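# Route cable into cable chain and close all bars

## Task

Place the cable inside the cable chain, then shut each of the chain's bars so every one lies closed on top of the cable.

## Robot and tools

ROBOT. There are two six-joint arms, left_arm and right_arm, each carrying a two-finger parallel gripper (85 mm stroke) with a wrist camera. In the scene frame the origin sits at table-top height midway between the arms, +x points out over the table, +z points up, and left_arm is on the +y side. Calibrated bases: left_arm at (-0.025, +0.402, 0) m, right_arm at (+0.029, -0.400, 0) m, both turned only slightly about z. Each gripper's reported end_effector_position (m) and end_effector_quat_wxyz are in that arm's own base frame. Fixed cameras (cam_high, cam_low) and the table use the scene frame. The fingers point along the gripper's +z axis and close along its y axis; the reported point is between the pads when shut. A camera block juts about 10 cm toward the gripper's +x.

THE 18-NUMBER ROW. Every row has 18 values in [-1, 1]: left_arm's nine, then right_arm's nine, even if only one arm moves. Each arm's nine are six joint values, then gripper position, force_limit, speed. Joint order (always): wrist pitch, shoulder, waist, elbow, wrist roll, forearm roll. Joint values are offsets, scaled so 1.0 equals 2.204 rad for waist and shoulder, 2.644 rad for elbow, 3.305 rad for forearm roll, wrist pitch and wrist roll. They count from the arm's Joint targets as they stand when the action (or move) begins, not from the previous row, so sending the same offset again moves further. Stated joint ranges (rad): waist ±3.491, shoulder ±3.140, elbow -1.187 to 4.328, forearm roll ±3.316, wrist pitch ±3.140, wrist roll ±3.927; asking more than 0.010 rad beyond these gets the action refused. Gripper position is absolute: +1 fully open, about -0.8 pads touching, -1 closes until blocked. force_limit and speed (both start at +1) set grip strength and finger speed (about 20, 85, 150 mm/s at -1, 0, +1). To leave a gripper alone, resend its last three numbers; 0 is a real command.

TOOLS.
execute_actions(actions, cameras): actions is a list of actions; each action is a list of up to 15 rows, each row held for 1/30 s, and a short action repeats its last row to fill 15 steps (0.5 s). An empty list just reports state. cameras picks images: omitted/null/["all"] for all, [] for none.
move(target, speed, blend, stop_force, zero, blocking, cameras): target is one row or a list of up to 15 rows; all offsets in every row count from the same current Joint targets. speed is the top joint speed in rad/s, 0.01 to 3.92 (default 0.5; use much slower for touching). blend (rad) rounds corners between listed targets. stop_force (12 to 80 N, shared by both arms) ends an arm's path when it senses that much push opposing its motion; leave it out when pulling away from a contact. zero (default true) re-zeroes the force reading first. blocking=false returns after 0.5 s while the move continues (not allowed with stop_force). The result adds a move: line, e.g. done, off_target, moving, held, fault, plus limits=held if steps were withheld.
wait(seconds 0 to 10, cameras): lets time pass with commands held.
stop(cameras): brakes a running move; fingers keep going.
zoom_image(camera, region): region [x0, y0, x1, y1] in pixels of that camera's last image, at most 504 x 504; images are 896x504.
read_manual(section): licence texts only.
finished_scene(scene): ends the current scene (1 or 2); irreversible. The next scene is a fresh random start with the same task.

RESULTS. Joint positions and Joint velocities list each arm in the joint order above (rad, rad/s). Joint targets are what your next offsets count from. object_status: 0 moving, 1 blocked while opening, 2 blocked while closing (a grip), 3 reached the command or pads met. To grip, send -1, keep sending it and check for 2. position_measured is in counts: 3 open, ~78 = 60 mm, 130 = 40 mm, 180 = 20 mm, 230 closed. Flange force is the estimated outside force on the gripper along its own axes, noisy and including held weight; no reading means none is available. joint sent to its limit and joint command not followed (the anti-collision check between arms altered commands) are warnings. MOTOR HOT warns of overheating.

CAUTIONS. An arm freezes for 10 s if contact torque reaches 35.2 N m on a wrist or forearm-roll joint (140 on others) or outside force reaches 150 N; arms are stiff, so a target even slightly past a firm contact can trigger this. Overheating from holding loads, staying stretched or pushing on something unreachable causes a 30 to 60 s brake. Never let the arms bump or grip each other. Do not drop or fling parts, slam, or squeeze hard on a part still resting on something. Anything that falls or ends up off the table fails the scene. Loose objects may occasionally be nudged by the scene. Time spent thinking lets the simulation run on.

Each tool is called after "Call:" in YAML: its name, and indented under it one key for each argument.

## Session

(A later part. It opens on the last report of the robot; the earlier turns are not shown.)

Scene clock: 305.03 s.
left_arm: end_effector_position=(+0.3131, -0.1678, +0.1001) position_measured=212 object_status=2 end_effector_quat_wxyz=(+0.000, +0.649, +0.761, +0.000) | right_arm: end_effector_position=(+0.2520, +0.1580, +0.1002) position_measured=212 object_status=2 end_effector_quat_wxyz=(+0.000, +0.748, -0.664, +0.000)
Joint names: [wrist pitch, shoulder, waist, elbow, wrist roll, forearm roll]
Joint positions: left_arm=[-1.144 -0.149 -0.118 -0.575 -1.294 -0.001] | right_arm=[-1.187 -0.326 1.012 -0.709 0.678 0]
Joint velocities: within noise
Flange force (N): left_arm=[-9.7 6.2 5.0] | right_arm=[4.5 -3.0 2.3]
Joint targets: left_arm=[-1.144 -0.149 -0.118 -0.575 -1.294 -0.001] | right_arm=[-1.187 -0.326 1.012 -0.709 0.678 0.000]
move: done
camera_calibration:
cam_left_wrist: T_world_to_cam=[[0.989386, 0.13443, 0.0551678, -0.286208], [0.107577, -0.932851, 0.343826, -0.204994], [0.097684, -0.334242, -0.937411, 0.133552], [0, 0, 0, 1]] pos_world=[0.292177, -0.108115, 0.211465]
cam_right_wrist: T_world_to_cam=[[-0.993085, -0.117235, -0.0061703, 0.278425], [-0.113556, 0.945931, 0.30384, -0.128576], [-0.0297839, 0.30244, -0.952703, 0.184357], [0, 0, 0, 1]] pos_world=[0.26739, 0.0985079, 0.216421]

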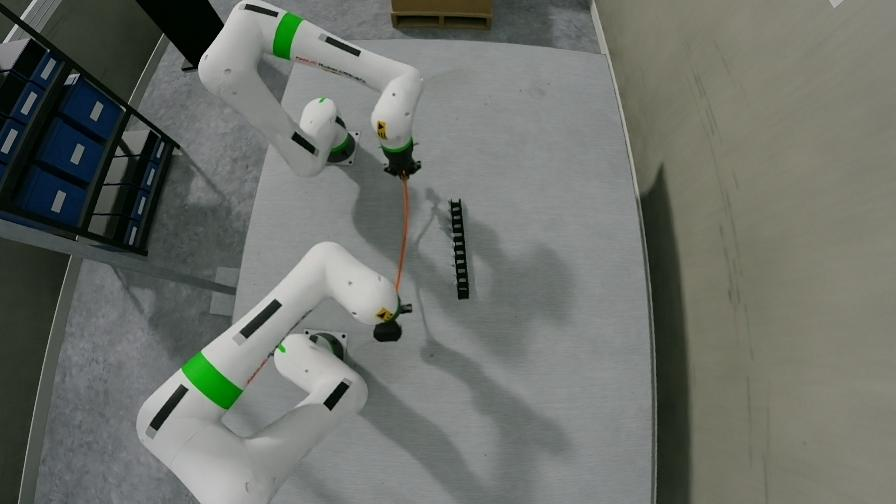

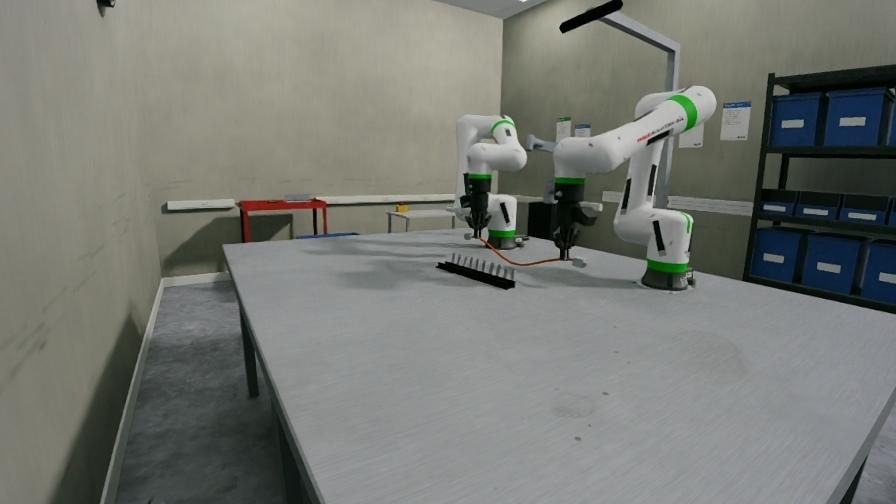

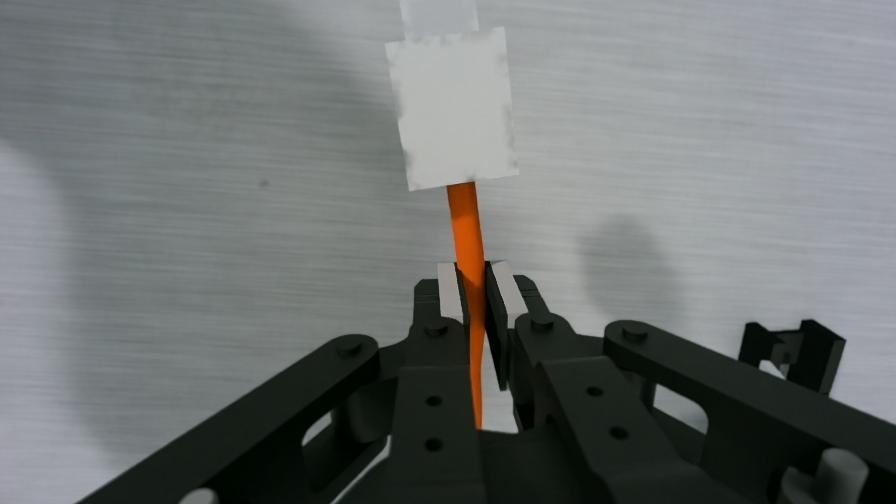

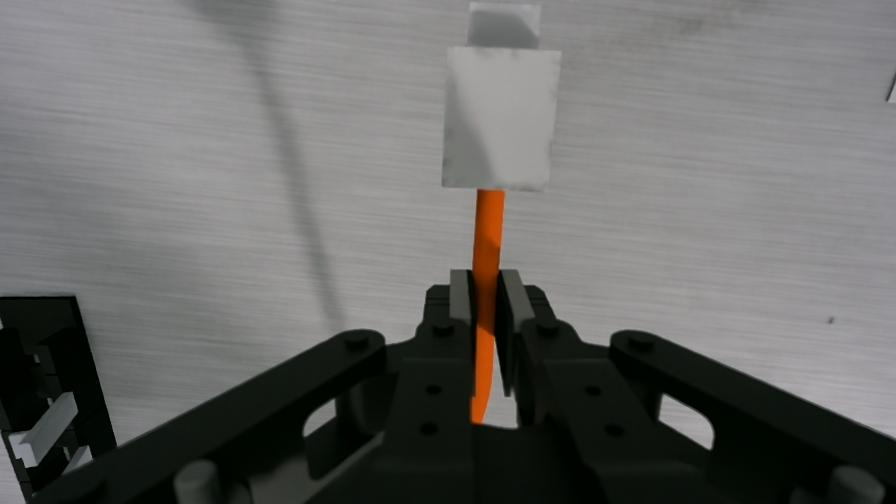

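Call:
move:
  target: [-0.0417,0.1681,0.0320,0.1919,-0.0213,0.0003,-1,-0.5,-1,-0.026,0.2284,-0.1858,0.2226,0.1253,0,-1,-0.5,-1]
  speed: 0.25

Call:
zoom_image:
  camera: "cam_low"
  region: [400, 190, 600, 300]

Scene clock: 390.40 s.
left_arm: end_effector_position=(+0.4952, -0.1537, +0.1498) position_measured=212 object_status=2 end_effector_quat_wxyz=(+0.000, +0.649, +0.761, +0.000) | right_arm: end_effector_position=(+0.4717, +0.1669, +0.1500) position_measured=212 object_status=2 end_effector_quat_wxyz=(+0.000, +0.750, -0.662, +0.000)
Joint names: [wrist pitch, shoulder, waist, elbow, wrist roll, forearm roll]
Joint positions: left_arm=[-1.282 0.222 -0.047 -0.068 -1.365 0] | right_arm=[-1.273 0.177 0.603 -0.121 1.092 0]
Joint velocities: within noise
Flange force (N): left_arm=[-6.2 9.2 4.3] | right_arm=[3.5 0.4 2.8]
Joint targets: left_arm=[-1.282 0.222 -0.047 -0.068 -1.365 0.000] | right_arm=[-1.273 0.177 0.603 -0.121 1.092 0.000]
move: done
camera_calibration:
cam_left_wrist: T_world_to_cam=[[0.989371, 0.134969, 0.0541232, -0.47089], [0.10836, -0.93249, 0.344559, -0.228978], [0.096974, -0.335031, -0.937203, 0.167288], [0, 0, 0, 1]] pos_world=[0.474475, -0.0939172, 0.261165]
cam_right_wrist: T_world_to_cam=[[-0.992517, -0.12197, -0.00579464, 0.498403], [-0.11796, 0.945469, 0.303601, -0.124972], [-0.0315514, 0.302013, -0.952782, 0.236562], [0, 0, 0, 1]] pos_world=[0.487396, 0.107503, 0.266222]

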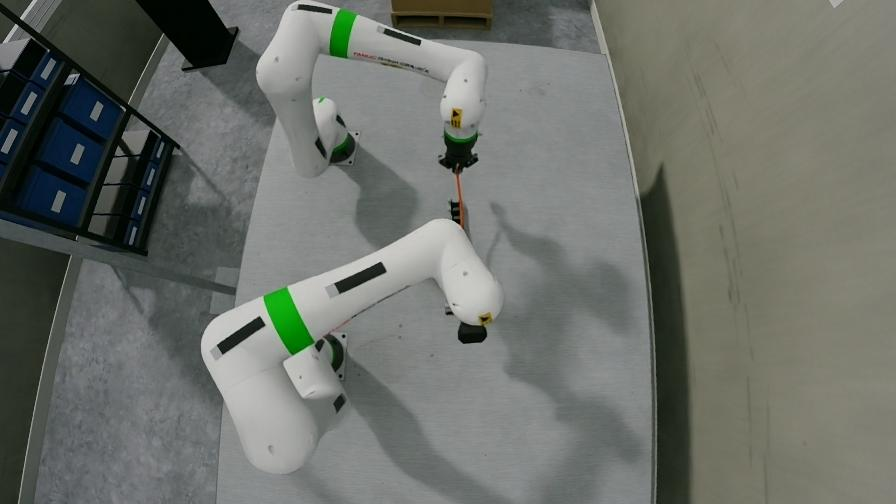

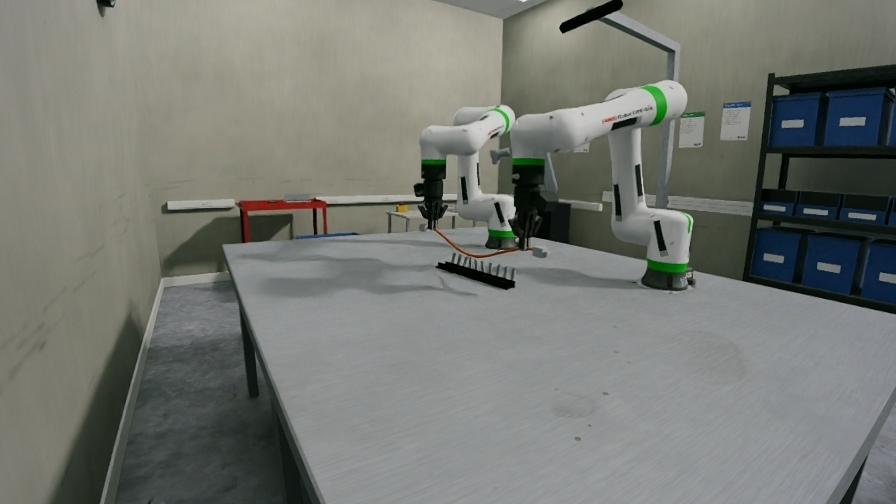

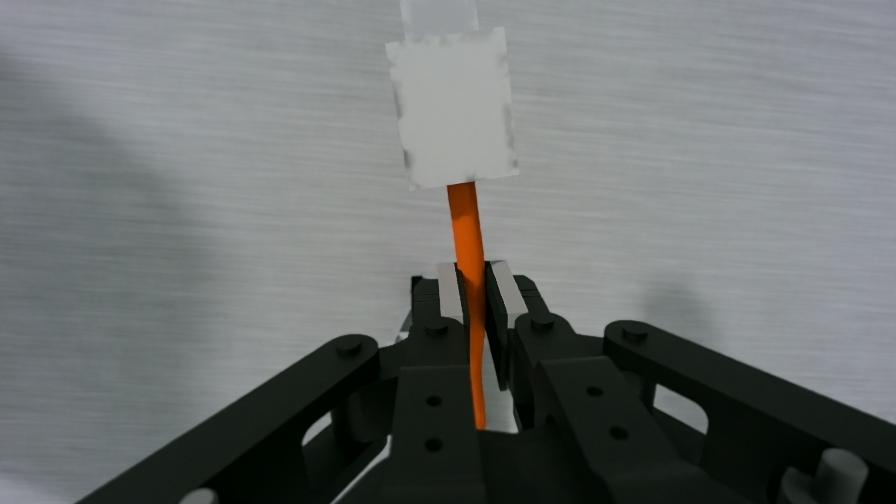

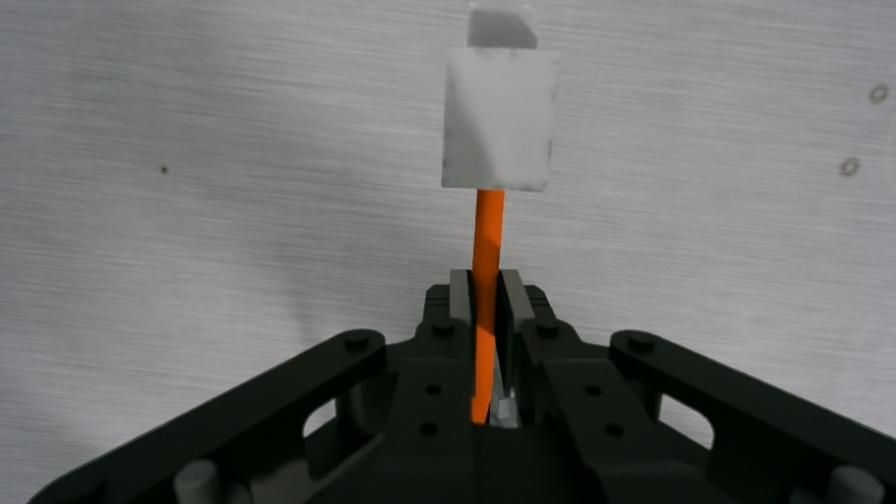

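Scaled by 2.520 from the camera's 896x504 image, which has a finer 1280x720 frame.

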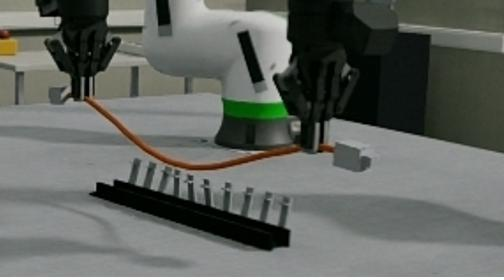

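Call:
zoom_image:
  camera: "cam_left_wrist"
  region: [380, 240, 560, 440]

Call:
zoom_image:
  camera: "cam_right_wrist"
  region: [400, 240, 580, 440]

Call:
zoom_image:
  camera: "cam_high"
  region: [420, 140, 500, 240]

Scaled by 2.520 from the camera's 896x504 image, which has a finer 1280x720 frame.

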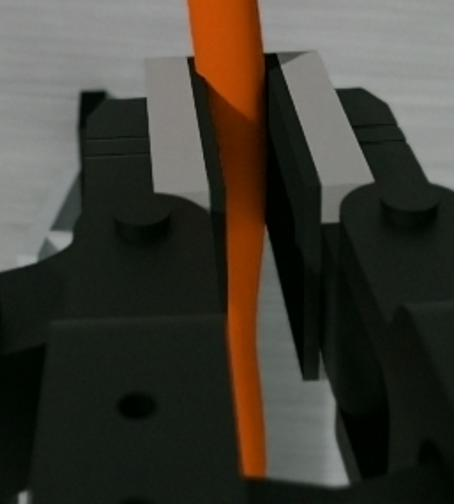

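Scaled by 2.520 from the camera's 896x504 image, which has a finer 1280x720 frame.

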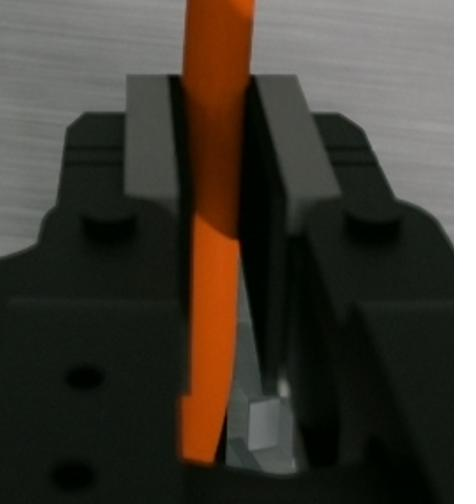

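Scaled by 5.040 from the camera's 896x504 image, which has a finer 1280x720 frame.

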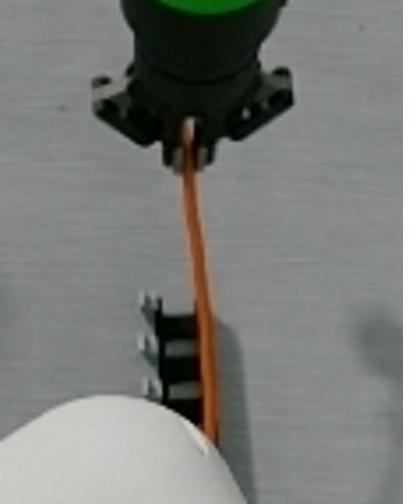

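Call:
move:
  target: [0.0357,0.0115,-0.0005,-0.0346,0.0003,0,-1,-0.5,-1,0.0343,0.0235,-0.0021,-0.0233,0.0013,0,-1,-0.5,-1]
  speed: 0.15

Call:
zoom_image:
  camera: "cam_low"
  region: [420, 200, 560, 300]

Call:
zoom_image:
  camera: "cam_high"
  region: [420, 140, 500, 240]

Call:
zoom_image:
  camera: "cam_right_wrist"
  region: [400, 240, 580, 440]

Call:
zoom_image:
  camera: "cam_left_wrist"
  region: [380, 240, 560, 440]

Scene clock: 446.37 s.
left_arm: end_effector_position=(+0.4884, -0.1539, +0.1002) position_measured=212 object_status=2 end_effector_quat_wxyz=(+0.000, +0.649, +0.761, +0.000) | right_arm: end_effector_position=(+0.4757, +0.1669, +0.1000) position_measured=212 object_status=2 end_effector_quat_wxyz=(+0.000, +0.749, -0.662, +0.000)
Joint names: [wrist pitch, shoulder, waist, elbow, wrist roll, forearm roll]
Joint positions: left_arm=[-1.164 0.247 -0.048 -0.159 -1.364 0] | right_arm=[-1.16 0.229 0.598 -0.182 1.097 0]
Joint velocities: within noise
Flange force (N): left_arm=[-7.0 7.4 5.3] | right_arm=[3.4 -0.1 2.6]
Joint targets: left_arm=[-1.164 0.247 -0.048 -0.159 -1.364 0.000] | right_arm=[-1.160 0.229 0.598 -0.182 1.097 0.000]
move: done
camera_calibration:
cam_left_wrist: T_world_to_cam=[[0.989315, 0.134895, 0.0553159, -0.461589], [0.107876, -0.932501, 0.344681, -0.211127], [0.0980777, -0.33503, -0.937089, 0.120865], [0, 0, 0, 1]] pos_world=[0.467578, -0.0941172, 0.211566]
cam_right_wrist: T_world_to_cam=[[-0.992555, -0.121658, -0.00579672, 0.502069], [-0.117664, 0.945509, 0.303593, -0.109469], [-0.0314536, 0.302015, -0.952784, 0.189002], [0, 0, 0, 1]] pos_world=[0.491395, 0.107503, 0.216222]

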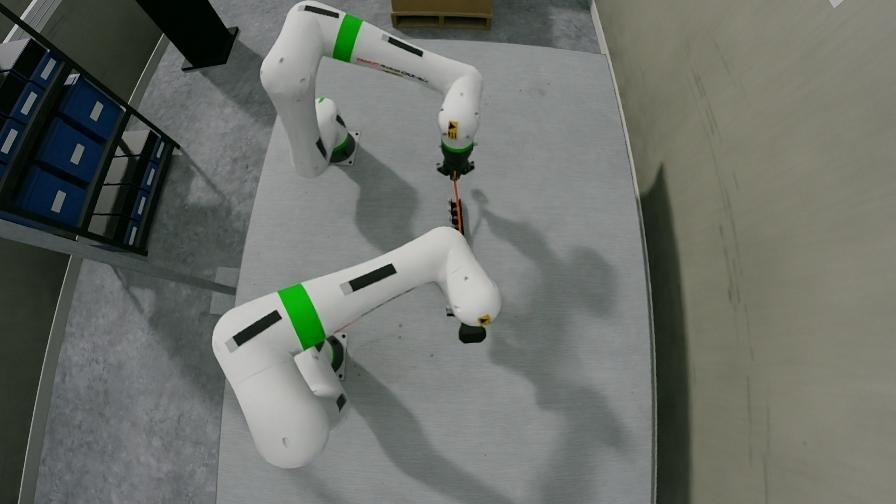

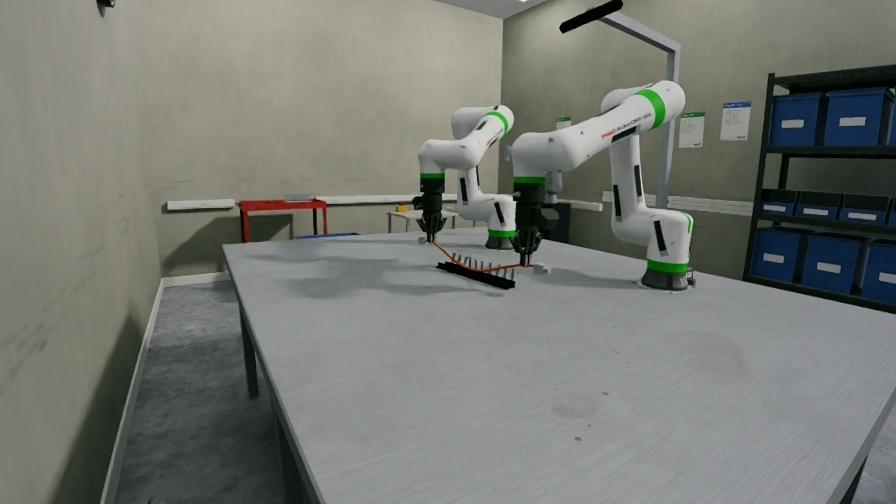

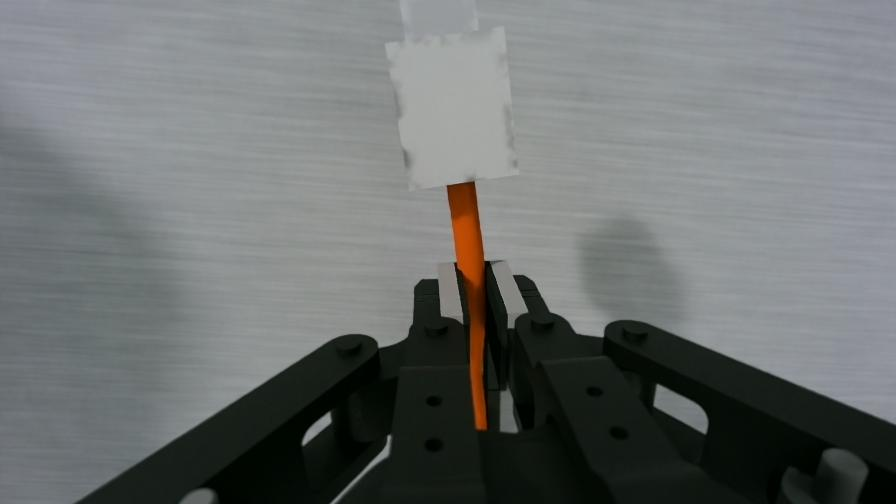

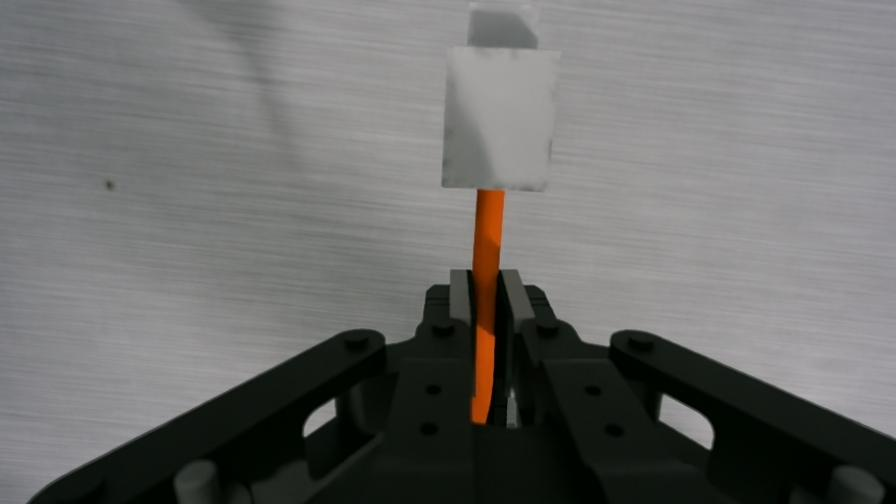

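Scaled by 3.600 from the camera's 896x504 image, which has a finer 1280x720 frame.

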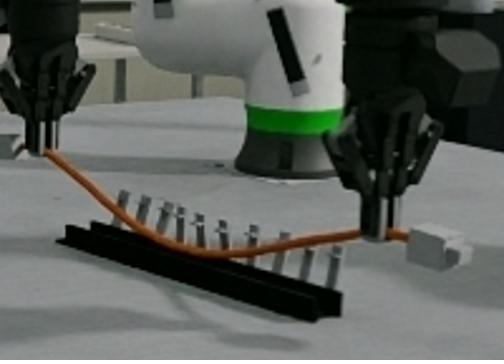

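Scaled by 5.040 from the camera's 896x504 image, which has a finer 1280x720 frame.

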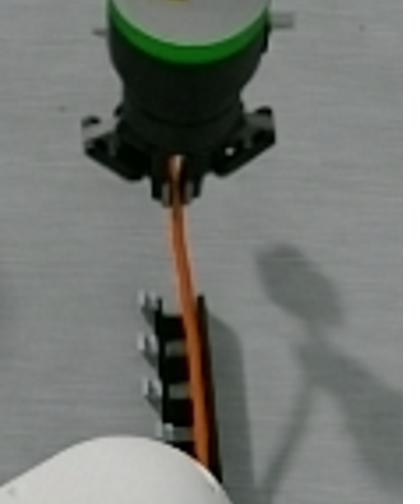

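Scaled by 2.520 from the camera's 896x504 image, which has a finer 1280x720 frame.

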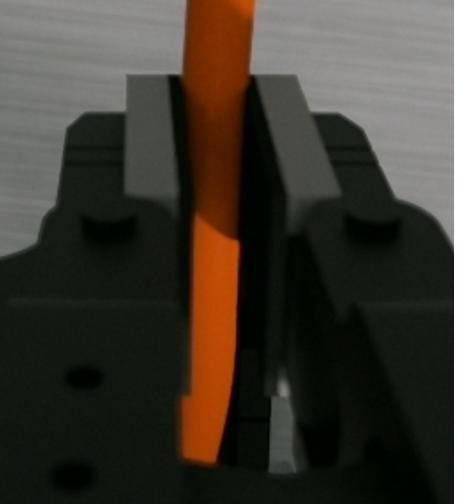

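Scaled by 2.520 from the camera's 896x504 image, which has a finer 1280x720 frame.

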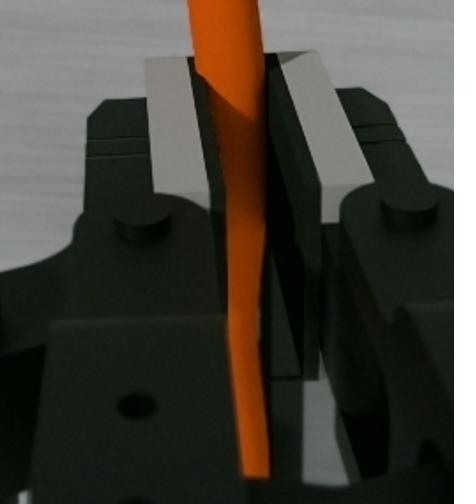

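Call:
move:
  target: [0.0351,0.0225,-0.0002,-0.0255,0,0,-1,-0.5,-1,0.0356,0.0226,0.0017,-0.0256,-0.0012,0,-1,-0.5,-1]
  speed: 0.1

Call:
zoom_image:
  camera: "cam_low"
  region: [420, 220, 560, 300]

Call:
zoom_image:
  camera: "cam_high"
  region: [420, 140, 500, 240]

Call:
zoom_image:
  camera: "cam_right_wrist"
  region: [400, 240, 580, 440]

Call:
zoom_image:
  camera: "cam_left_wrist"
  region: [380, 240, 560, 440]

Scene clock: 479.57 s.
left_arm: end_effector_position=(+0.4851, -0.1540, +0.0498) position_measured=212 object_status=2 end_effector_quat_wxyz=(+0.000, +0.649, +0.761, +0.000) | right_arm: end_effector_position=(+0.4726, +0.1669, +0.0499) position_measured=212 object_status=2 end_effector_quat_wxyz=(+0.000, +0.749, -0.662, +0.000)
Joint names: [wrist pitch, shoulder, waist, elbow, wrist roll, forearm roll]
Joint positions: left_arm=[-1.048 0.297 -0.049 -0.227 -1.364 0] | right_arm=[-1.042 0.279 0.602 -0.25 1.093 0]
Joint velocities: within noise
Flange force (N): left_arm=[-1.5 7.3 5.7] | right_arm=[7.7 -0.6 1.9]
Joint targets: left_arm=[-1.048 0.297 -0.049 -0.227 -1.364 0.000] | right_arm=[-1.042 0.279 0.602 -0.250 1.093 0.000]
move: done
camera_calibration:
cam_left_wrist: T_world_to_cam=[[0.989425, 0.13445, 0.0544258, -0.455469], [0.107771, -0.932564, 0.344542, -0.193428], [0.0970793, -0.335033, -0.937192, 0.0744054], [0, 0, 0, 1]] pos_world=[0.464275, -0.0942174, 0.161165]
cam_right_wrist: T_world_to_cam=[[-0.992585, -0.121406, -0.00593546, 0.498612], [-0.117464, 0.945511, 0.303663, -0.0947149], [-0.0312544, 0.302108, -0.952761, 0.14096], [0, 0, 0, 1]] pos_world=[0.488195, 0.107503, 0.166022]

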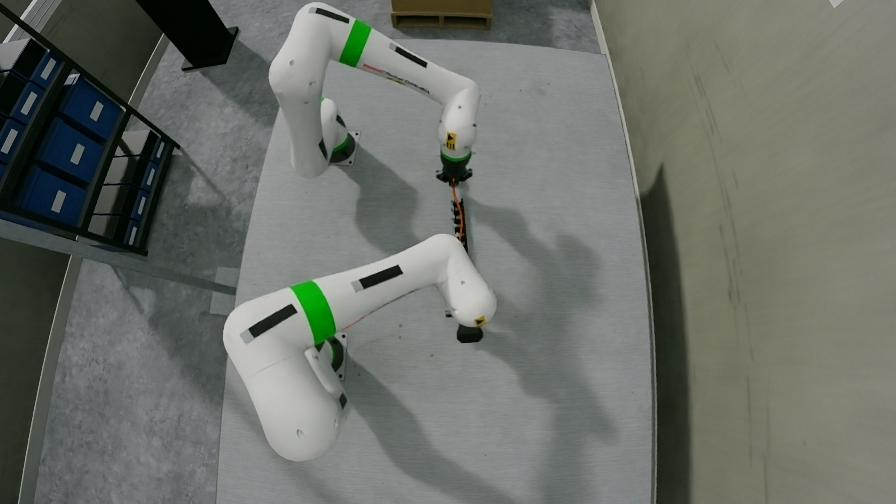

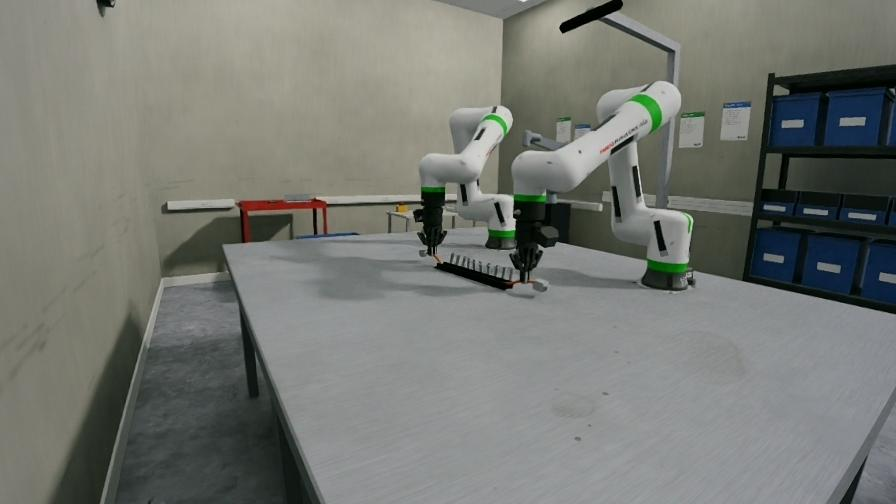

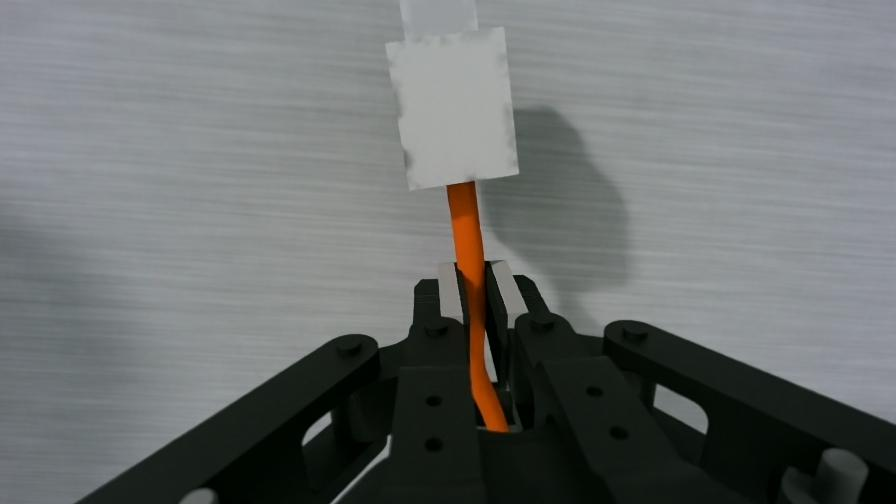

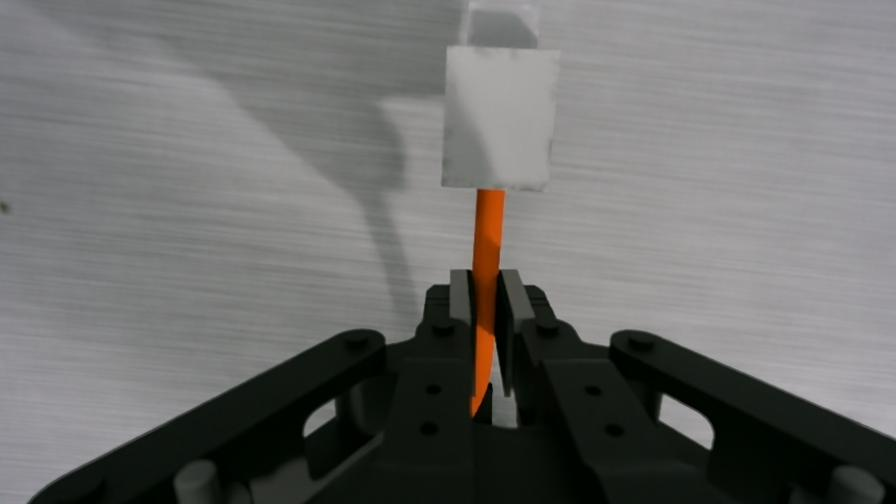

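Scaled by 3.600 from the camera's 896x504 image, which has a finer 1280x720 frame.

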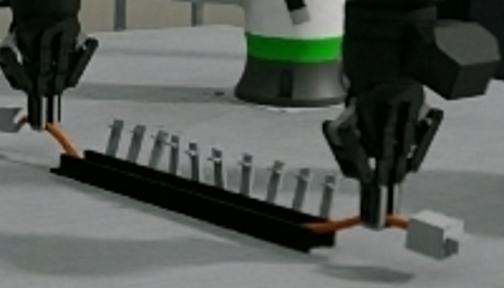

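Scaled by 5.040 from the camera's 896x504 image, which has a finer 1280x720 frame.

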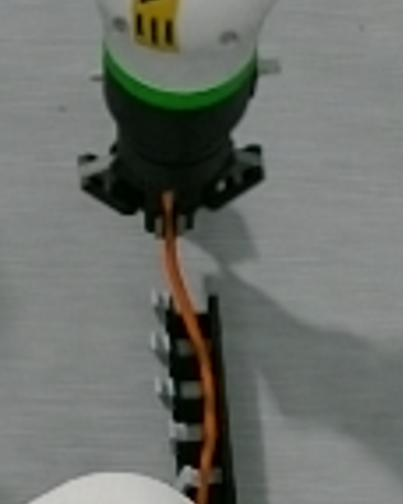

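Scaled by 2.520 from the camera's 896x504 image, which has a finer 1280x720 frame.

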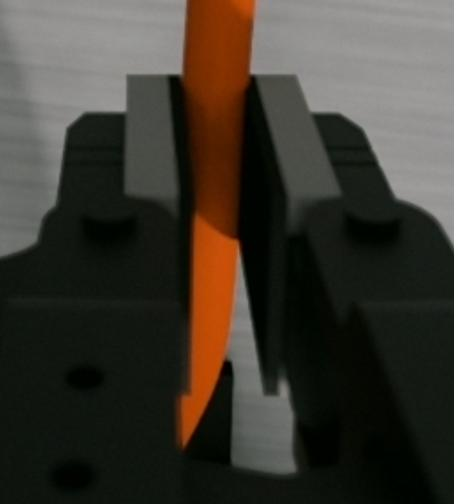

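Scaled by 2.520 from the camera's 896x504 image, which has a finer 1280x720 frame.

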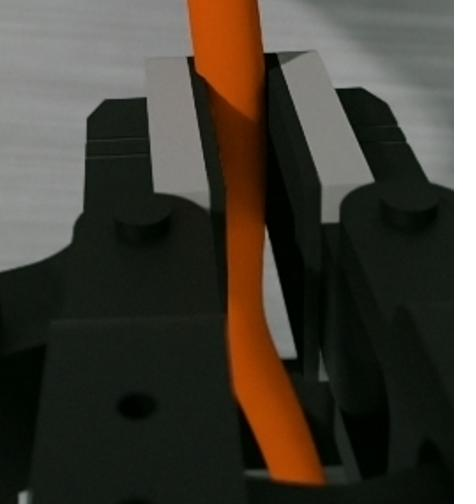

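Call:
move:
  target: [0.0149,0.0207,0.0005,-0.0009,0,0,-1,-0.5,-1,0.0155,0.0191,-0.0028,-0.0033,0.0018,0,-1,-0.5,-1]
  speed: 0.05

Call:
zoom_image:
  camera: "cam_low"
  region: [420, 220, 560, 300]

Call:
zoom_image:
  camera: "cam_high"
  region: [420, 140, 500, 240]

Call:
zoom_image:
  camera: "cam_right_wrist"
  region: [400, 240, 580, 440]

Call:
zoom_image:
  camera: "cam_left_wrist"
  region: [380, 240, 560, 440]

Scene clock: 505.50 s.
left_arm: end_effector_position=(+0.4927, -0.1538, +0.0263) position_measured=212 object_status=2 end_effector_quat_wxyz=(+0.000, +0.648, +0.761, +0.000) | right_arm: end_effector_position=(+0.4778, +0.1669, +0.0262) position_measured=212 object_status=2 end_effector_quat_wxyz=(+0.000, +0.749, -0.662, +0.000)
Joint names: [wrist pitch, shoulder, waist, elbow, wrist roll, forearm roll]
Joint positions: left_arm=[-0.999 0.342 -0.048 -0.229 -1.364 0] | right_arm=[-0.991 0.321 0.596 -0.259 1.099 0]
Joint velocities: within noise
Flange force (N): left_arm=[-0.5 7.6 5.7] | right_arm=[8.9 0.1 0.6]
Joint targets: left_arm=[-0.999 0.342 -0.048 -0.229 -1.364 0.000] | right_arm=[-0.991 0.321 0.596 -0.259 1.099 0.000]
move: done
camera_calibration:
cam_left_wrist: T_world_to_cam=[[0.989199, 0.135633, 0.0555761, -0.461484], [0.108485, -0.932433, 0.344672, -0.186284], [0.09857, -0.33492, -0.937076, 0.0510221], [0, 0, 0, 1]] pos_world=[0.471679, -0.0940166, 0.137666]
cam_right_wrist: T_world_to_cam=[[-0.99261, -0.121181, -0.00630561, 0.503662], [-0.117356, 0.945471, 0.303828, -0.086916], [-0.0308564, 0.302323, -0.952706, 0.118439], [0, 0, 0, 1]] pos_world=[0.493395, 0.107404, 0.142421]

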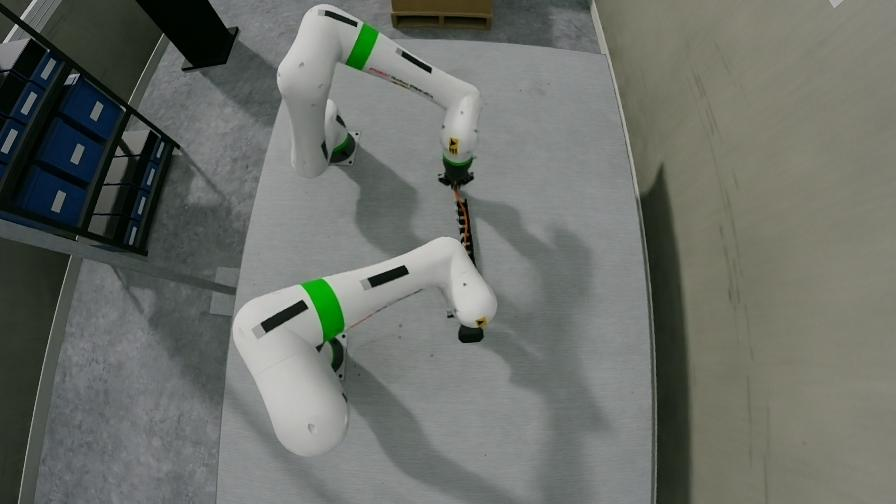

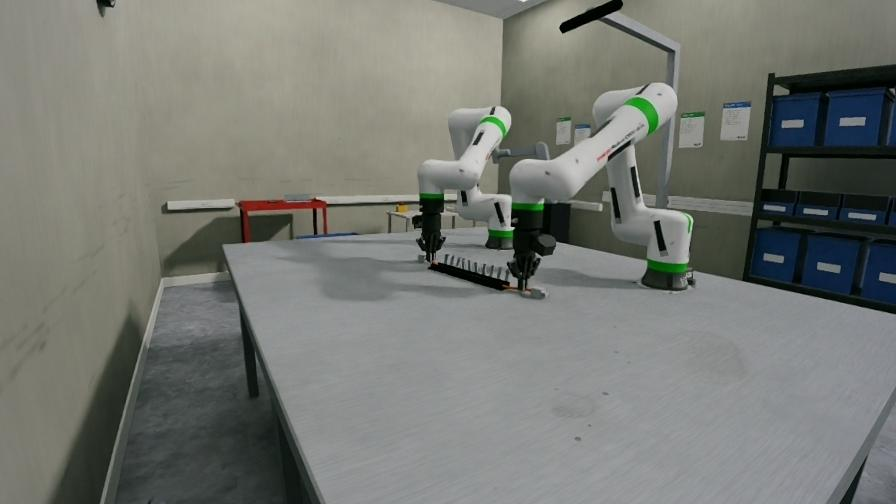

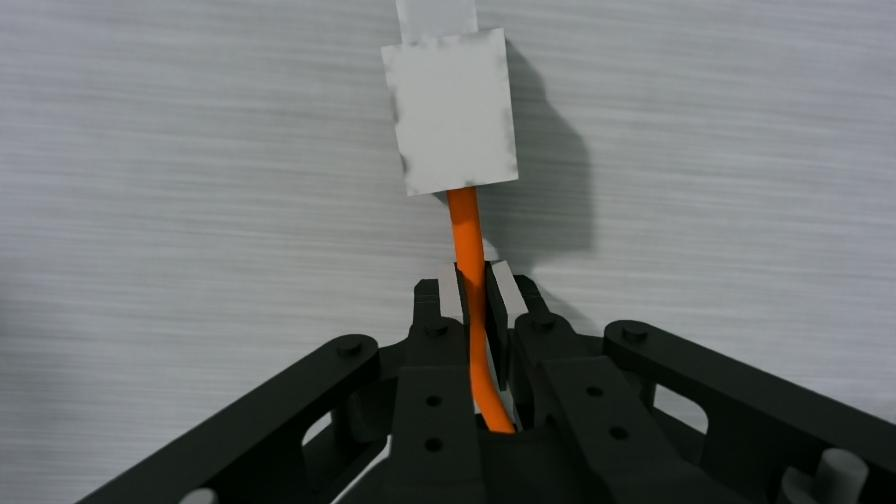

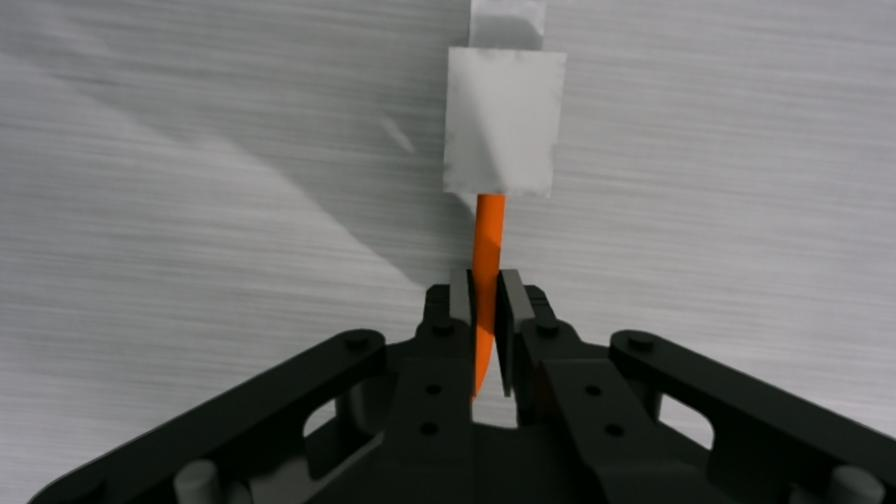

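Scaled by 3.600 from the camera's 896x504 image, which has a finer 1280x720 frame.

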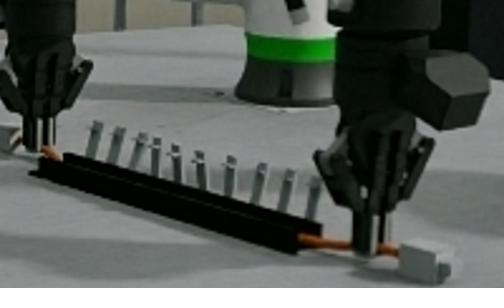

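Scaled by 5.040 from the camera's 896x504 image, which has a finer 1280x720 frame.

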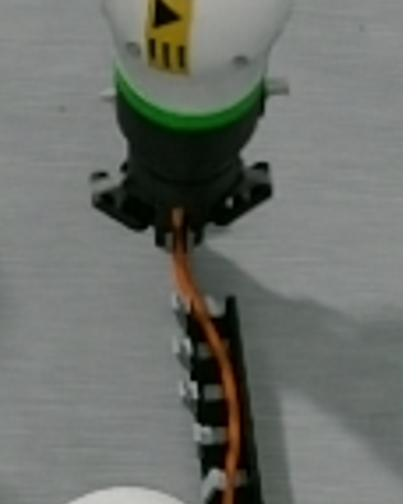

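Scaled by 2.520 from the camera's 896x504 image, which has a finer 1280x720 frame.

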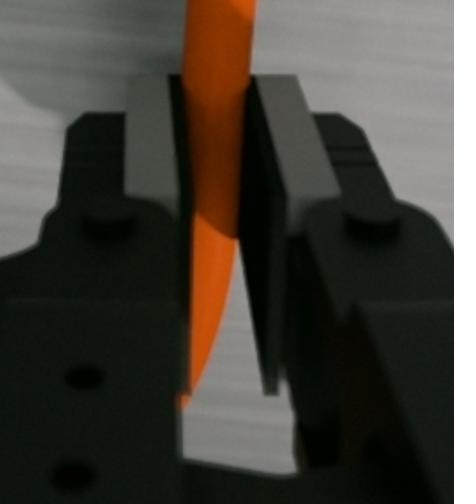

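Scaled by 2.520 from the camera's 896x504 image, which has a finer 1280x720 frame.

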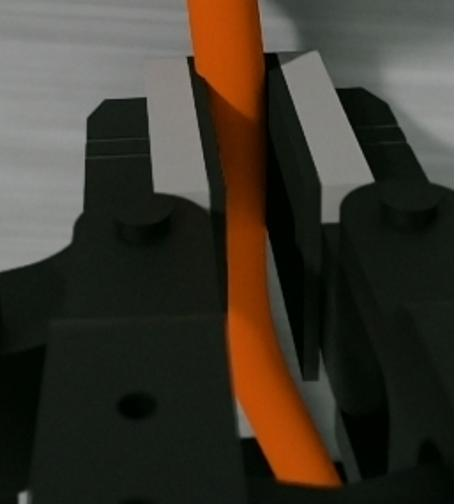

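Call:
move:
  target: [0,0,0,0,0,0,-0.2,-0.5,-1,0,0,0,0,0,0,-1,-0.5,-1]

Call:
zoom_image:
  camera: "cam_high"
  region: [420, 140, 500, 240]

Call:
zoom_image:
  camera: "cam_low"
  region: [420, 220, 560, 300]

Scene clock: 517.47 s.
left_arm: end_effector_position=(+0.4927, -0.1538, +0.0263) position_measured=154 object_status=0 end_effector_quat_wxyz=(+0.000, +0.648, +0.761, +0.000) | right_arm: end_effector_position=(+0.4778, +0.1669, +0.0262) position_measured=212 object_status=2 end_effector_quat_wxyz=(+0.000, +0.749, -0.662, +0.000)
Joint names: [wrist pitch, shoulder, waist, elbow, wrist roll, forearm roll]
Joint positions: left_arm=[-0.999 0.342 -0.048 -0.229 -1.364 0] | right_arm=[-0.991 0.321 0.596 -0.259 1.099 0]
Joint velocities: within noise
Flange force (N): left_arm=[-7.4 8.0 6.2] | right_arm=[3.2 -1.4 1.2]
Joint targets: left_arm=[-0.999 0.342 -0.048 -0.229 -1.364 0.000] | right_arm=[-0.991 0.321 0.596 -0.259 1.099 0.000]
move: done
camera_calibration:
cam_left_wrist: T_world_to_cam=[[0.989199, 0.135633, 0.0555761, -0.461484], [0.108485, -0.932433, 0.344672, -0.186284], [0.09857, -0.33492, -0.937076, 0.0510221], [0, 0, 0, 1]] pos_world=[0.471679, -0.0940166, 0.137666]
cam_right_wrist: T_world_to_cam=[[-0.99261, -0.121181, -0.00630561, 0.503662], [-0.117356, 0.945471, 0.303828, -0.0868856], [-0.0308564, 0.302323, -0.952706, 0.118344], [0, 0, 0, 1]] pos_world=[0.493395, 0.107404, 0.142321]

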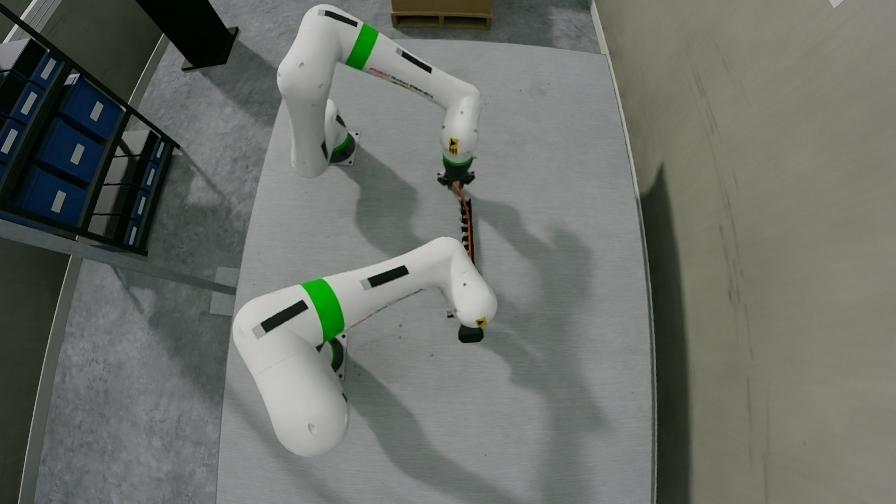

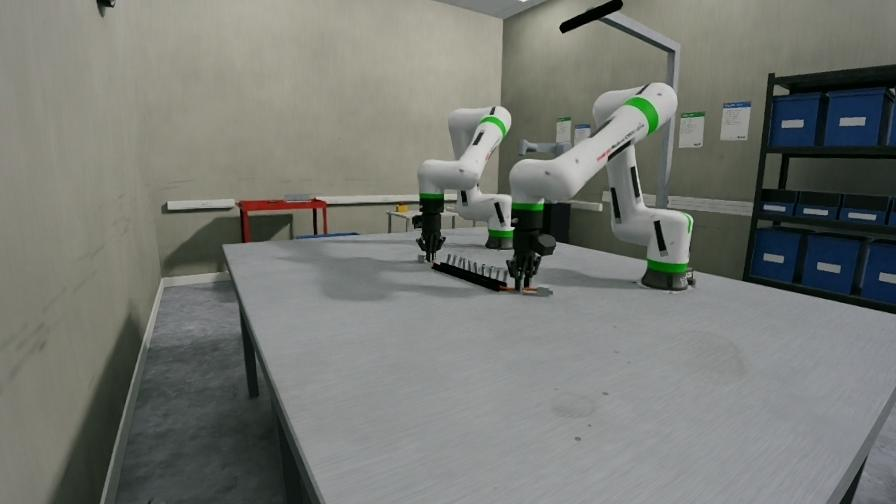

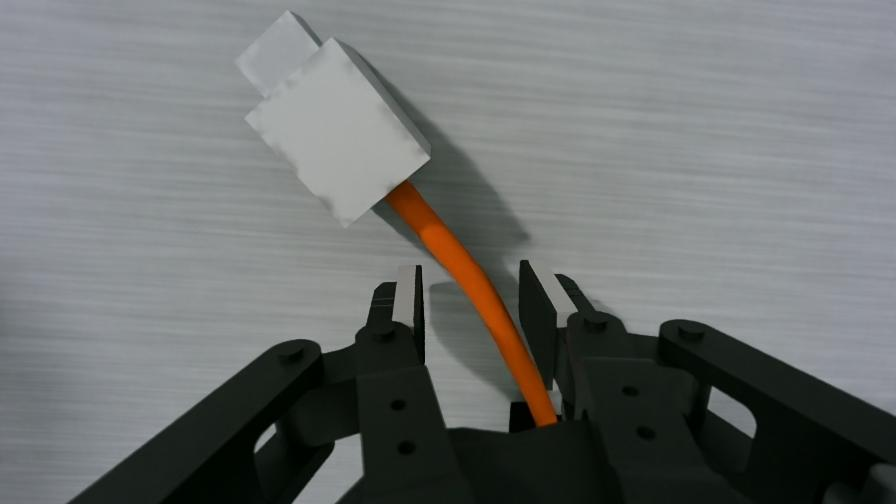

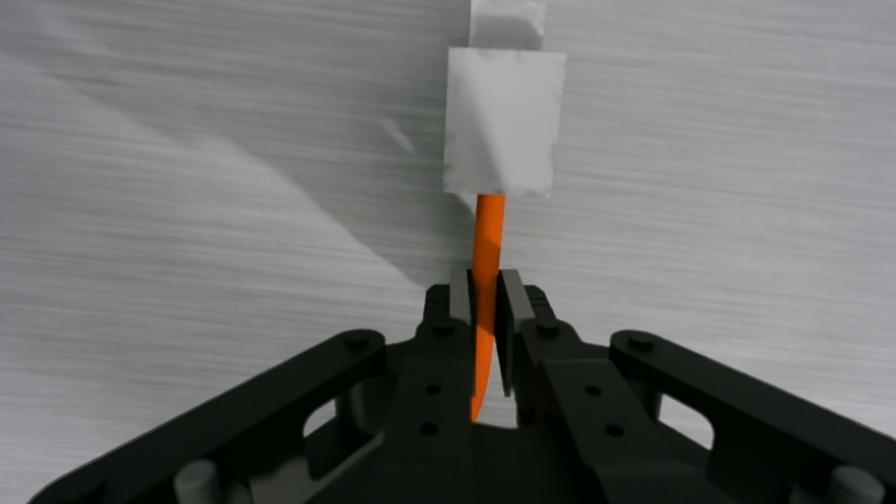

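Scaled by 5.040 from the camera's 896x504 image, which has a finer 1280x720 frame.

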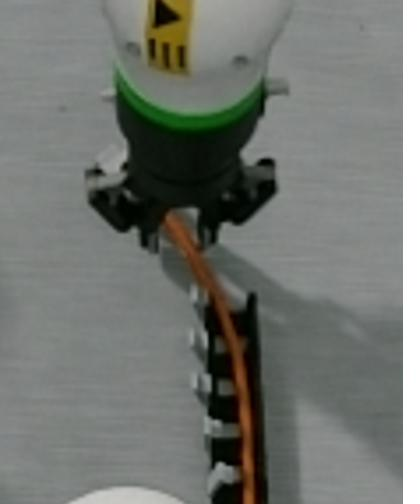

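Scaled by 3.600 from the camera's 896x504 image, which has a finer 1280x720 frame.

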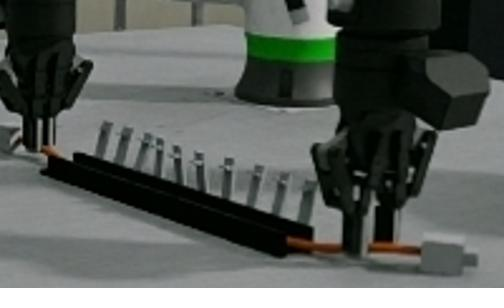

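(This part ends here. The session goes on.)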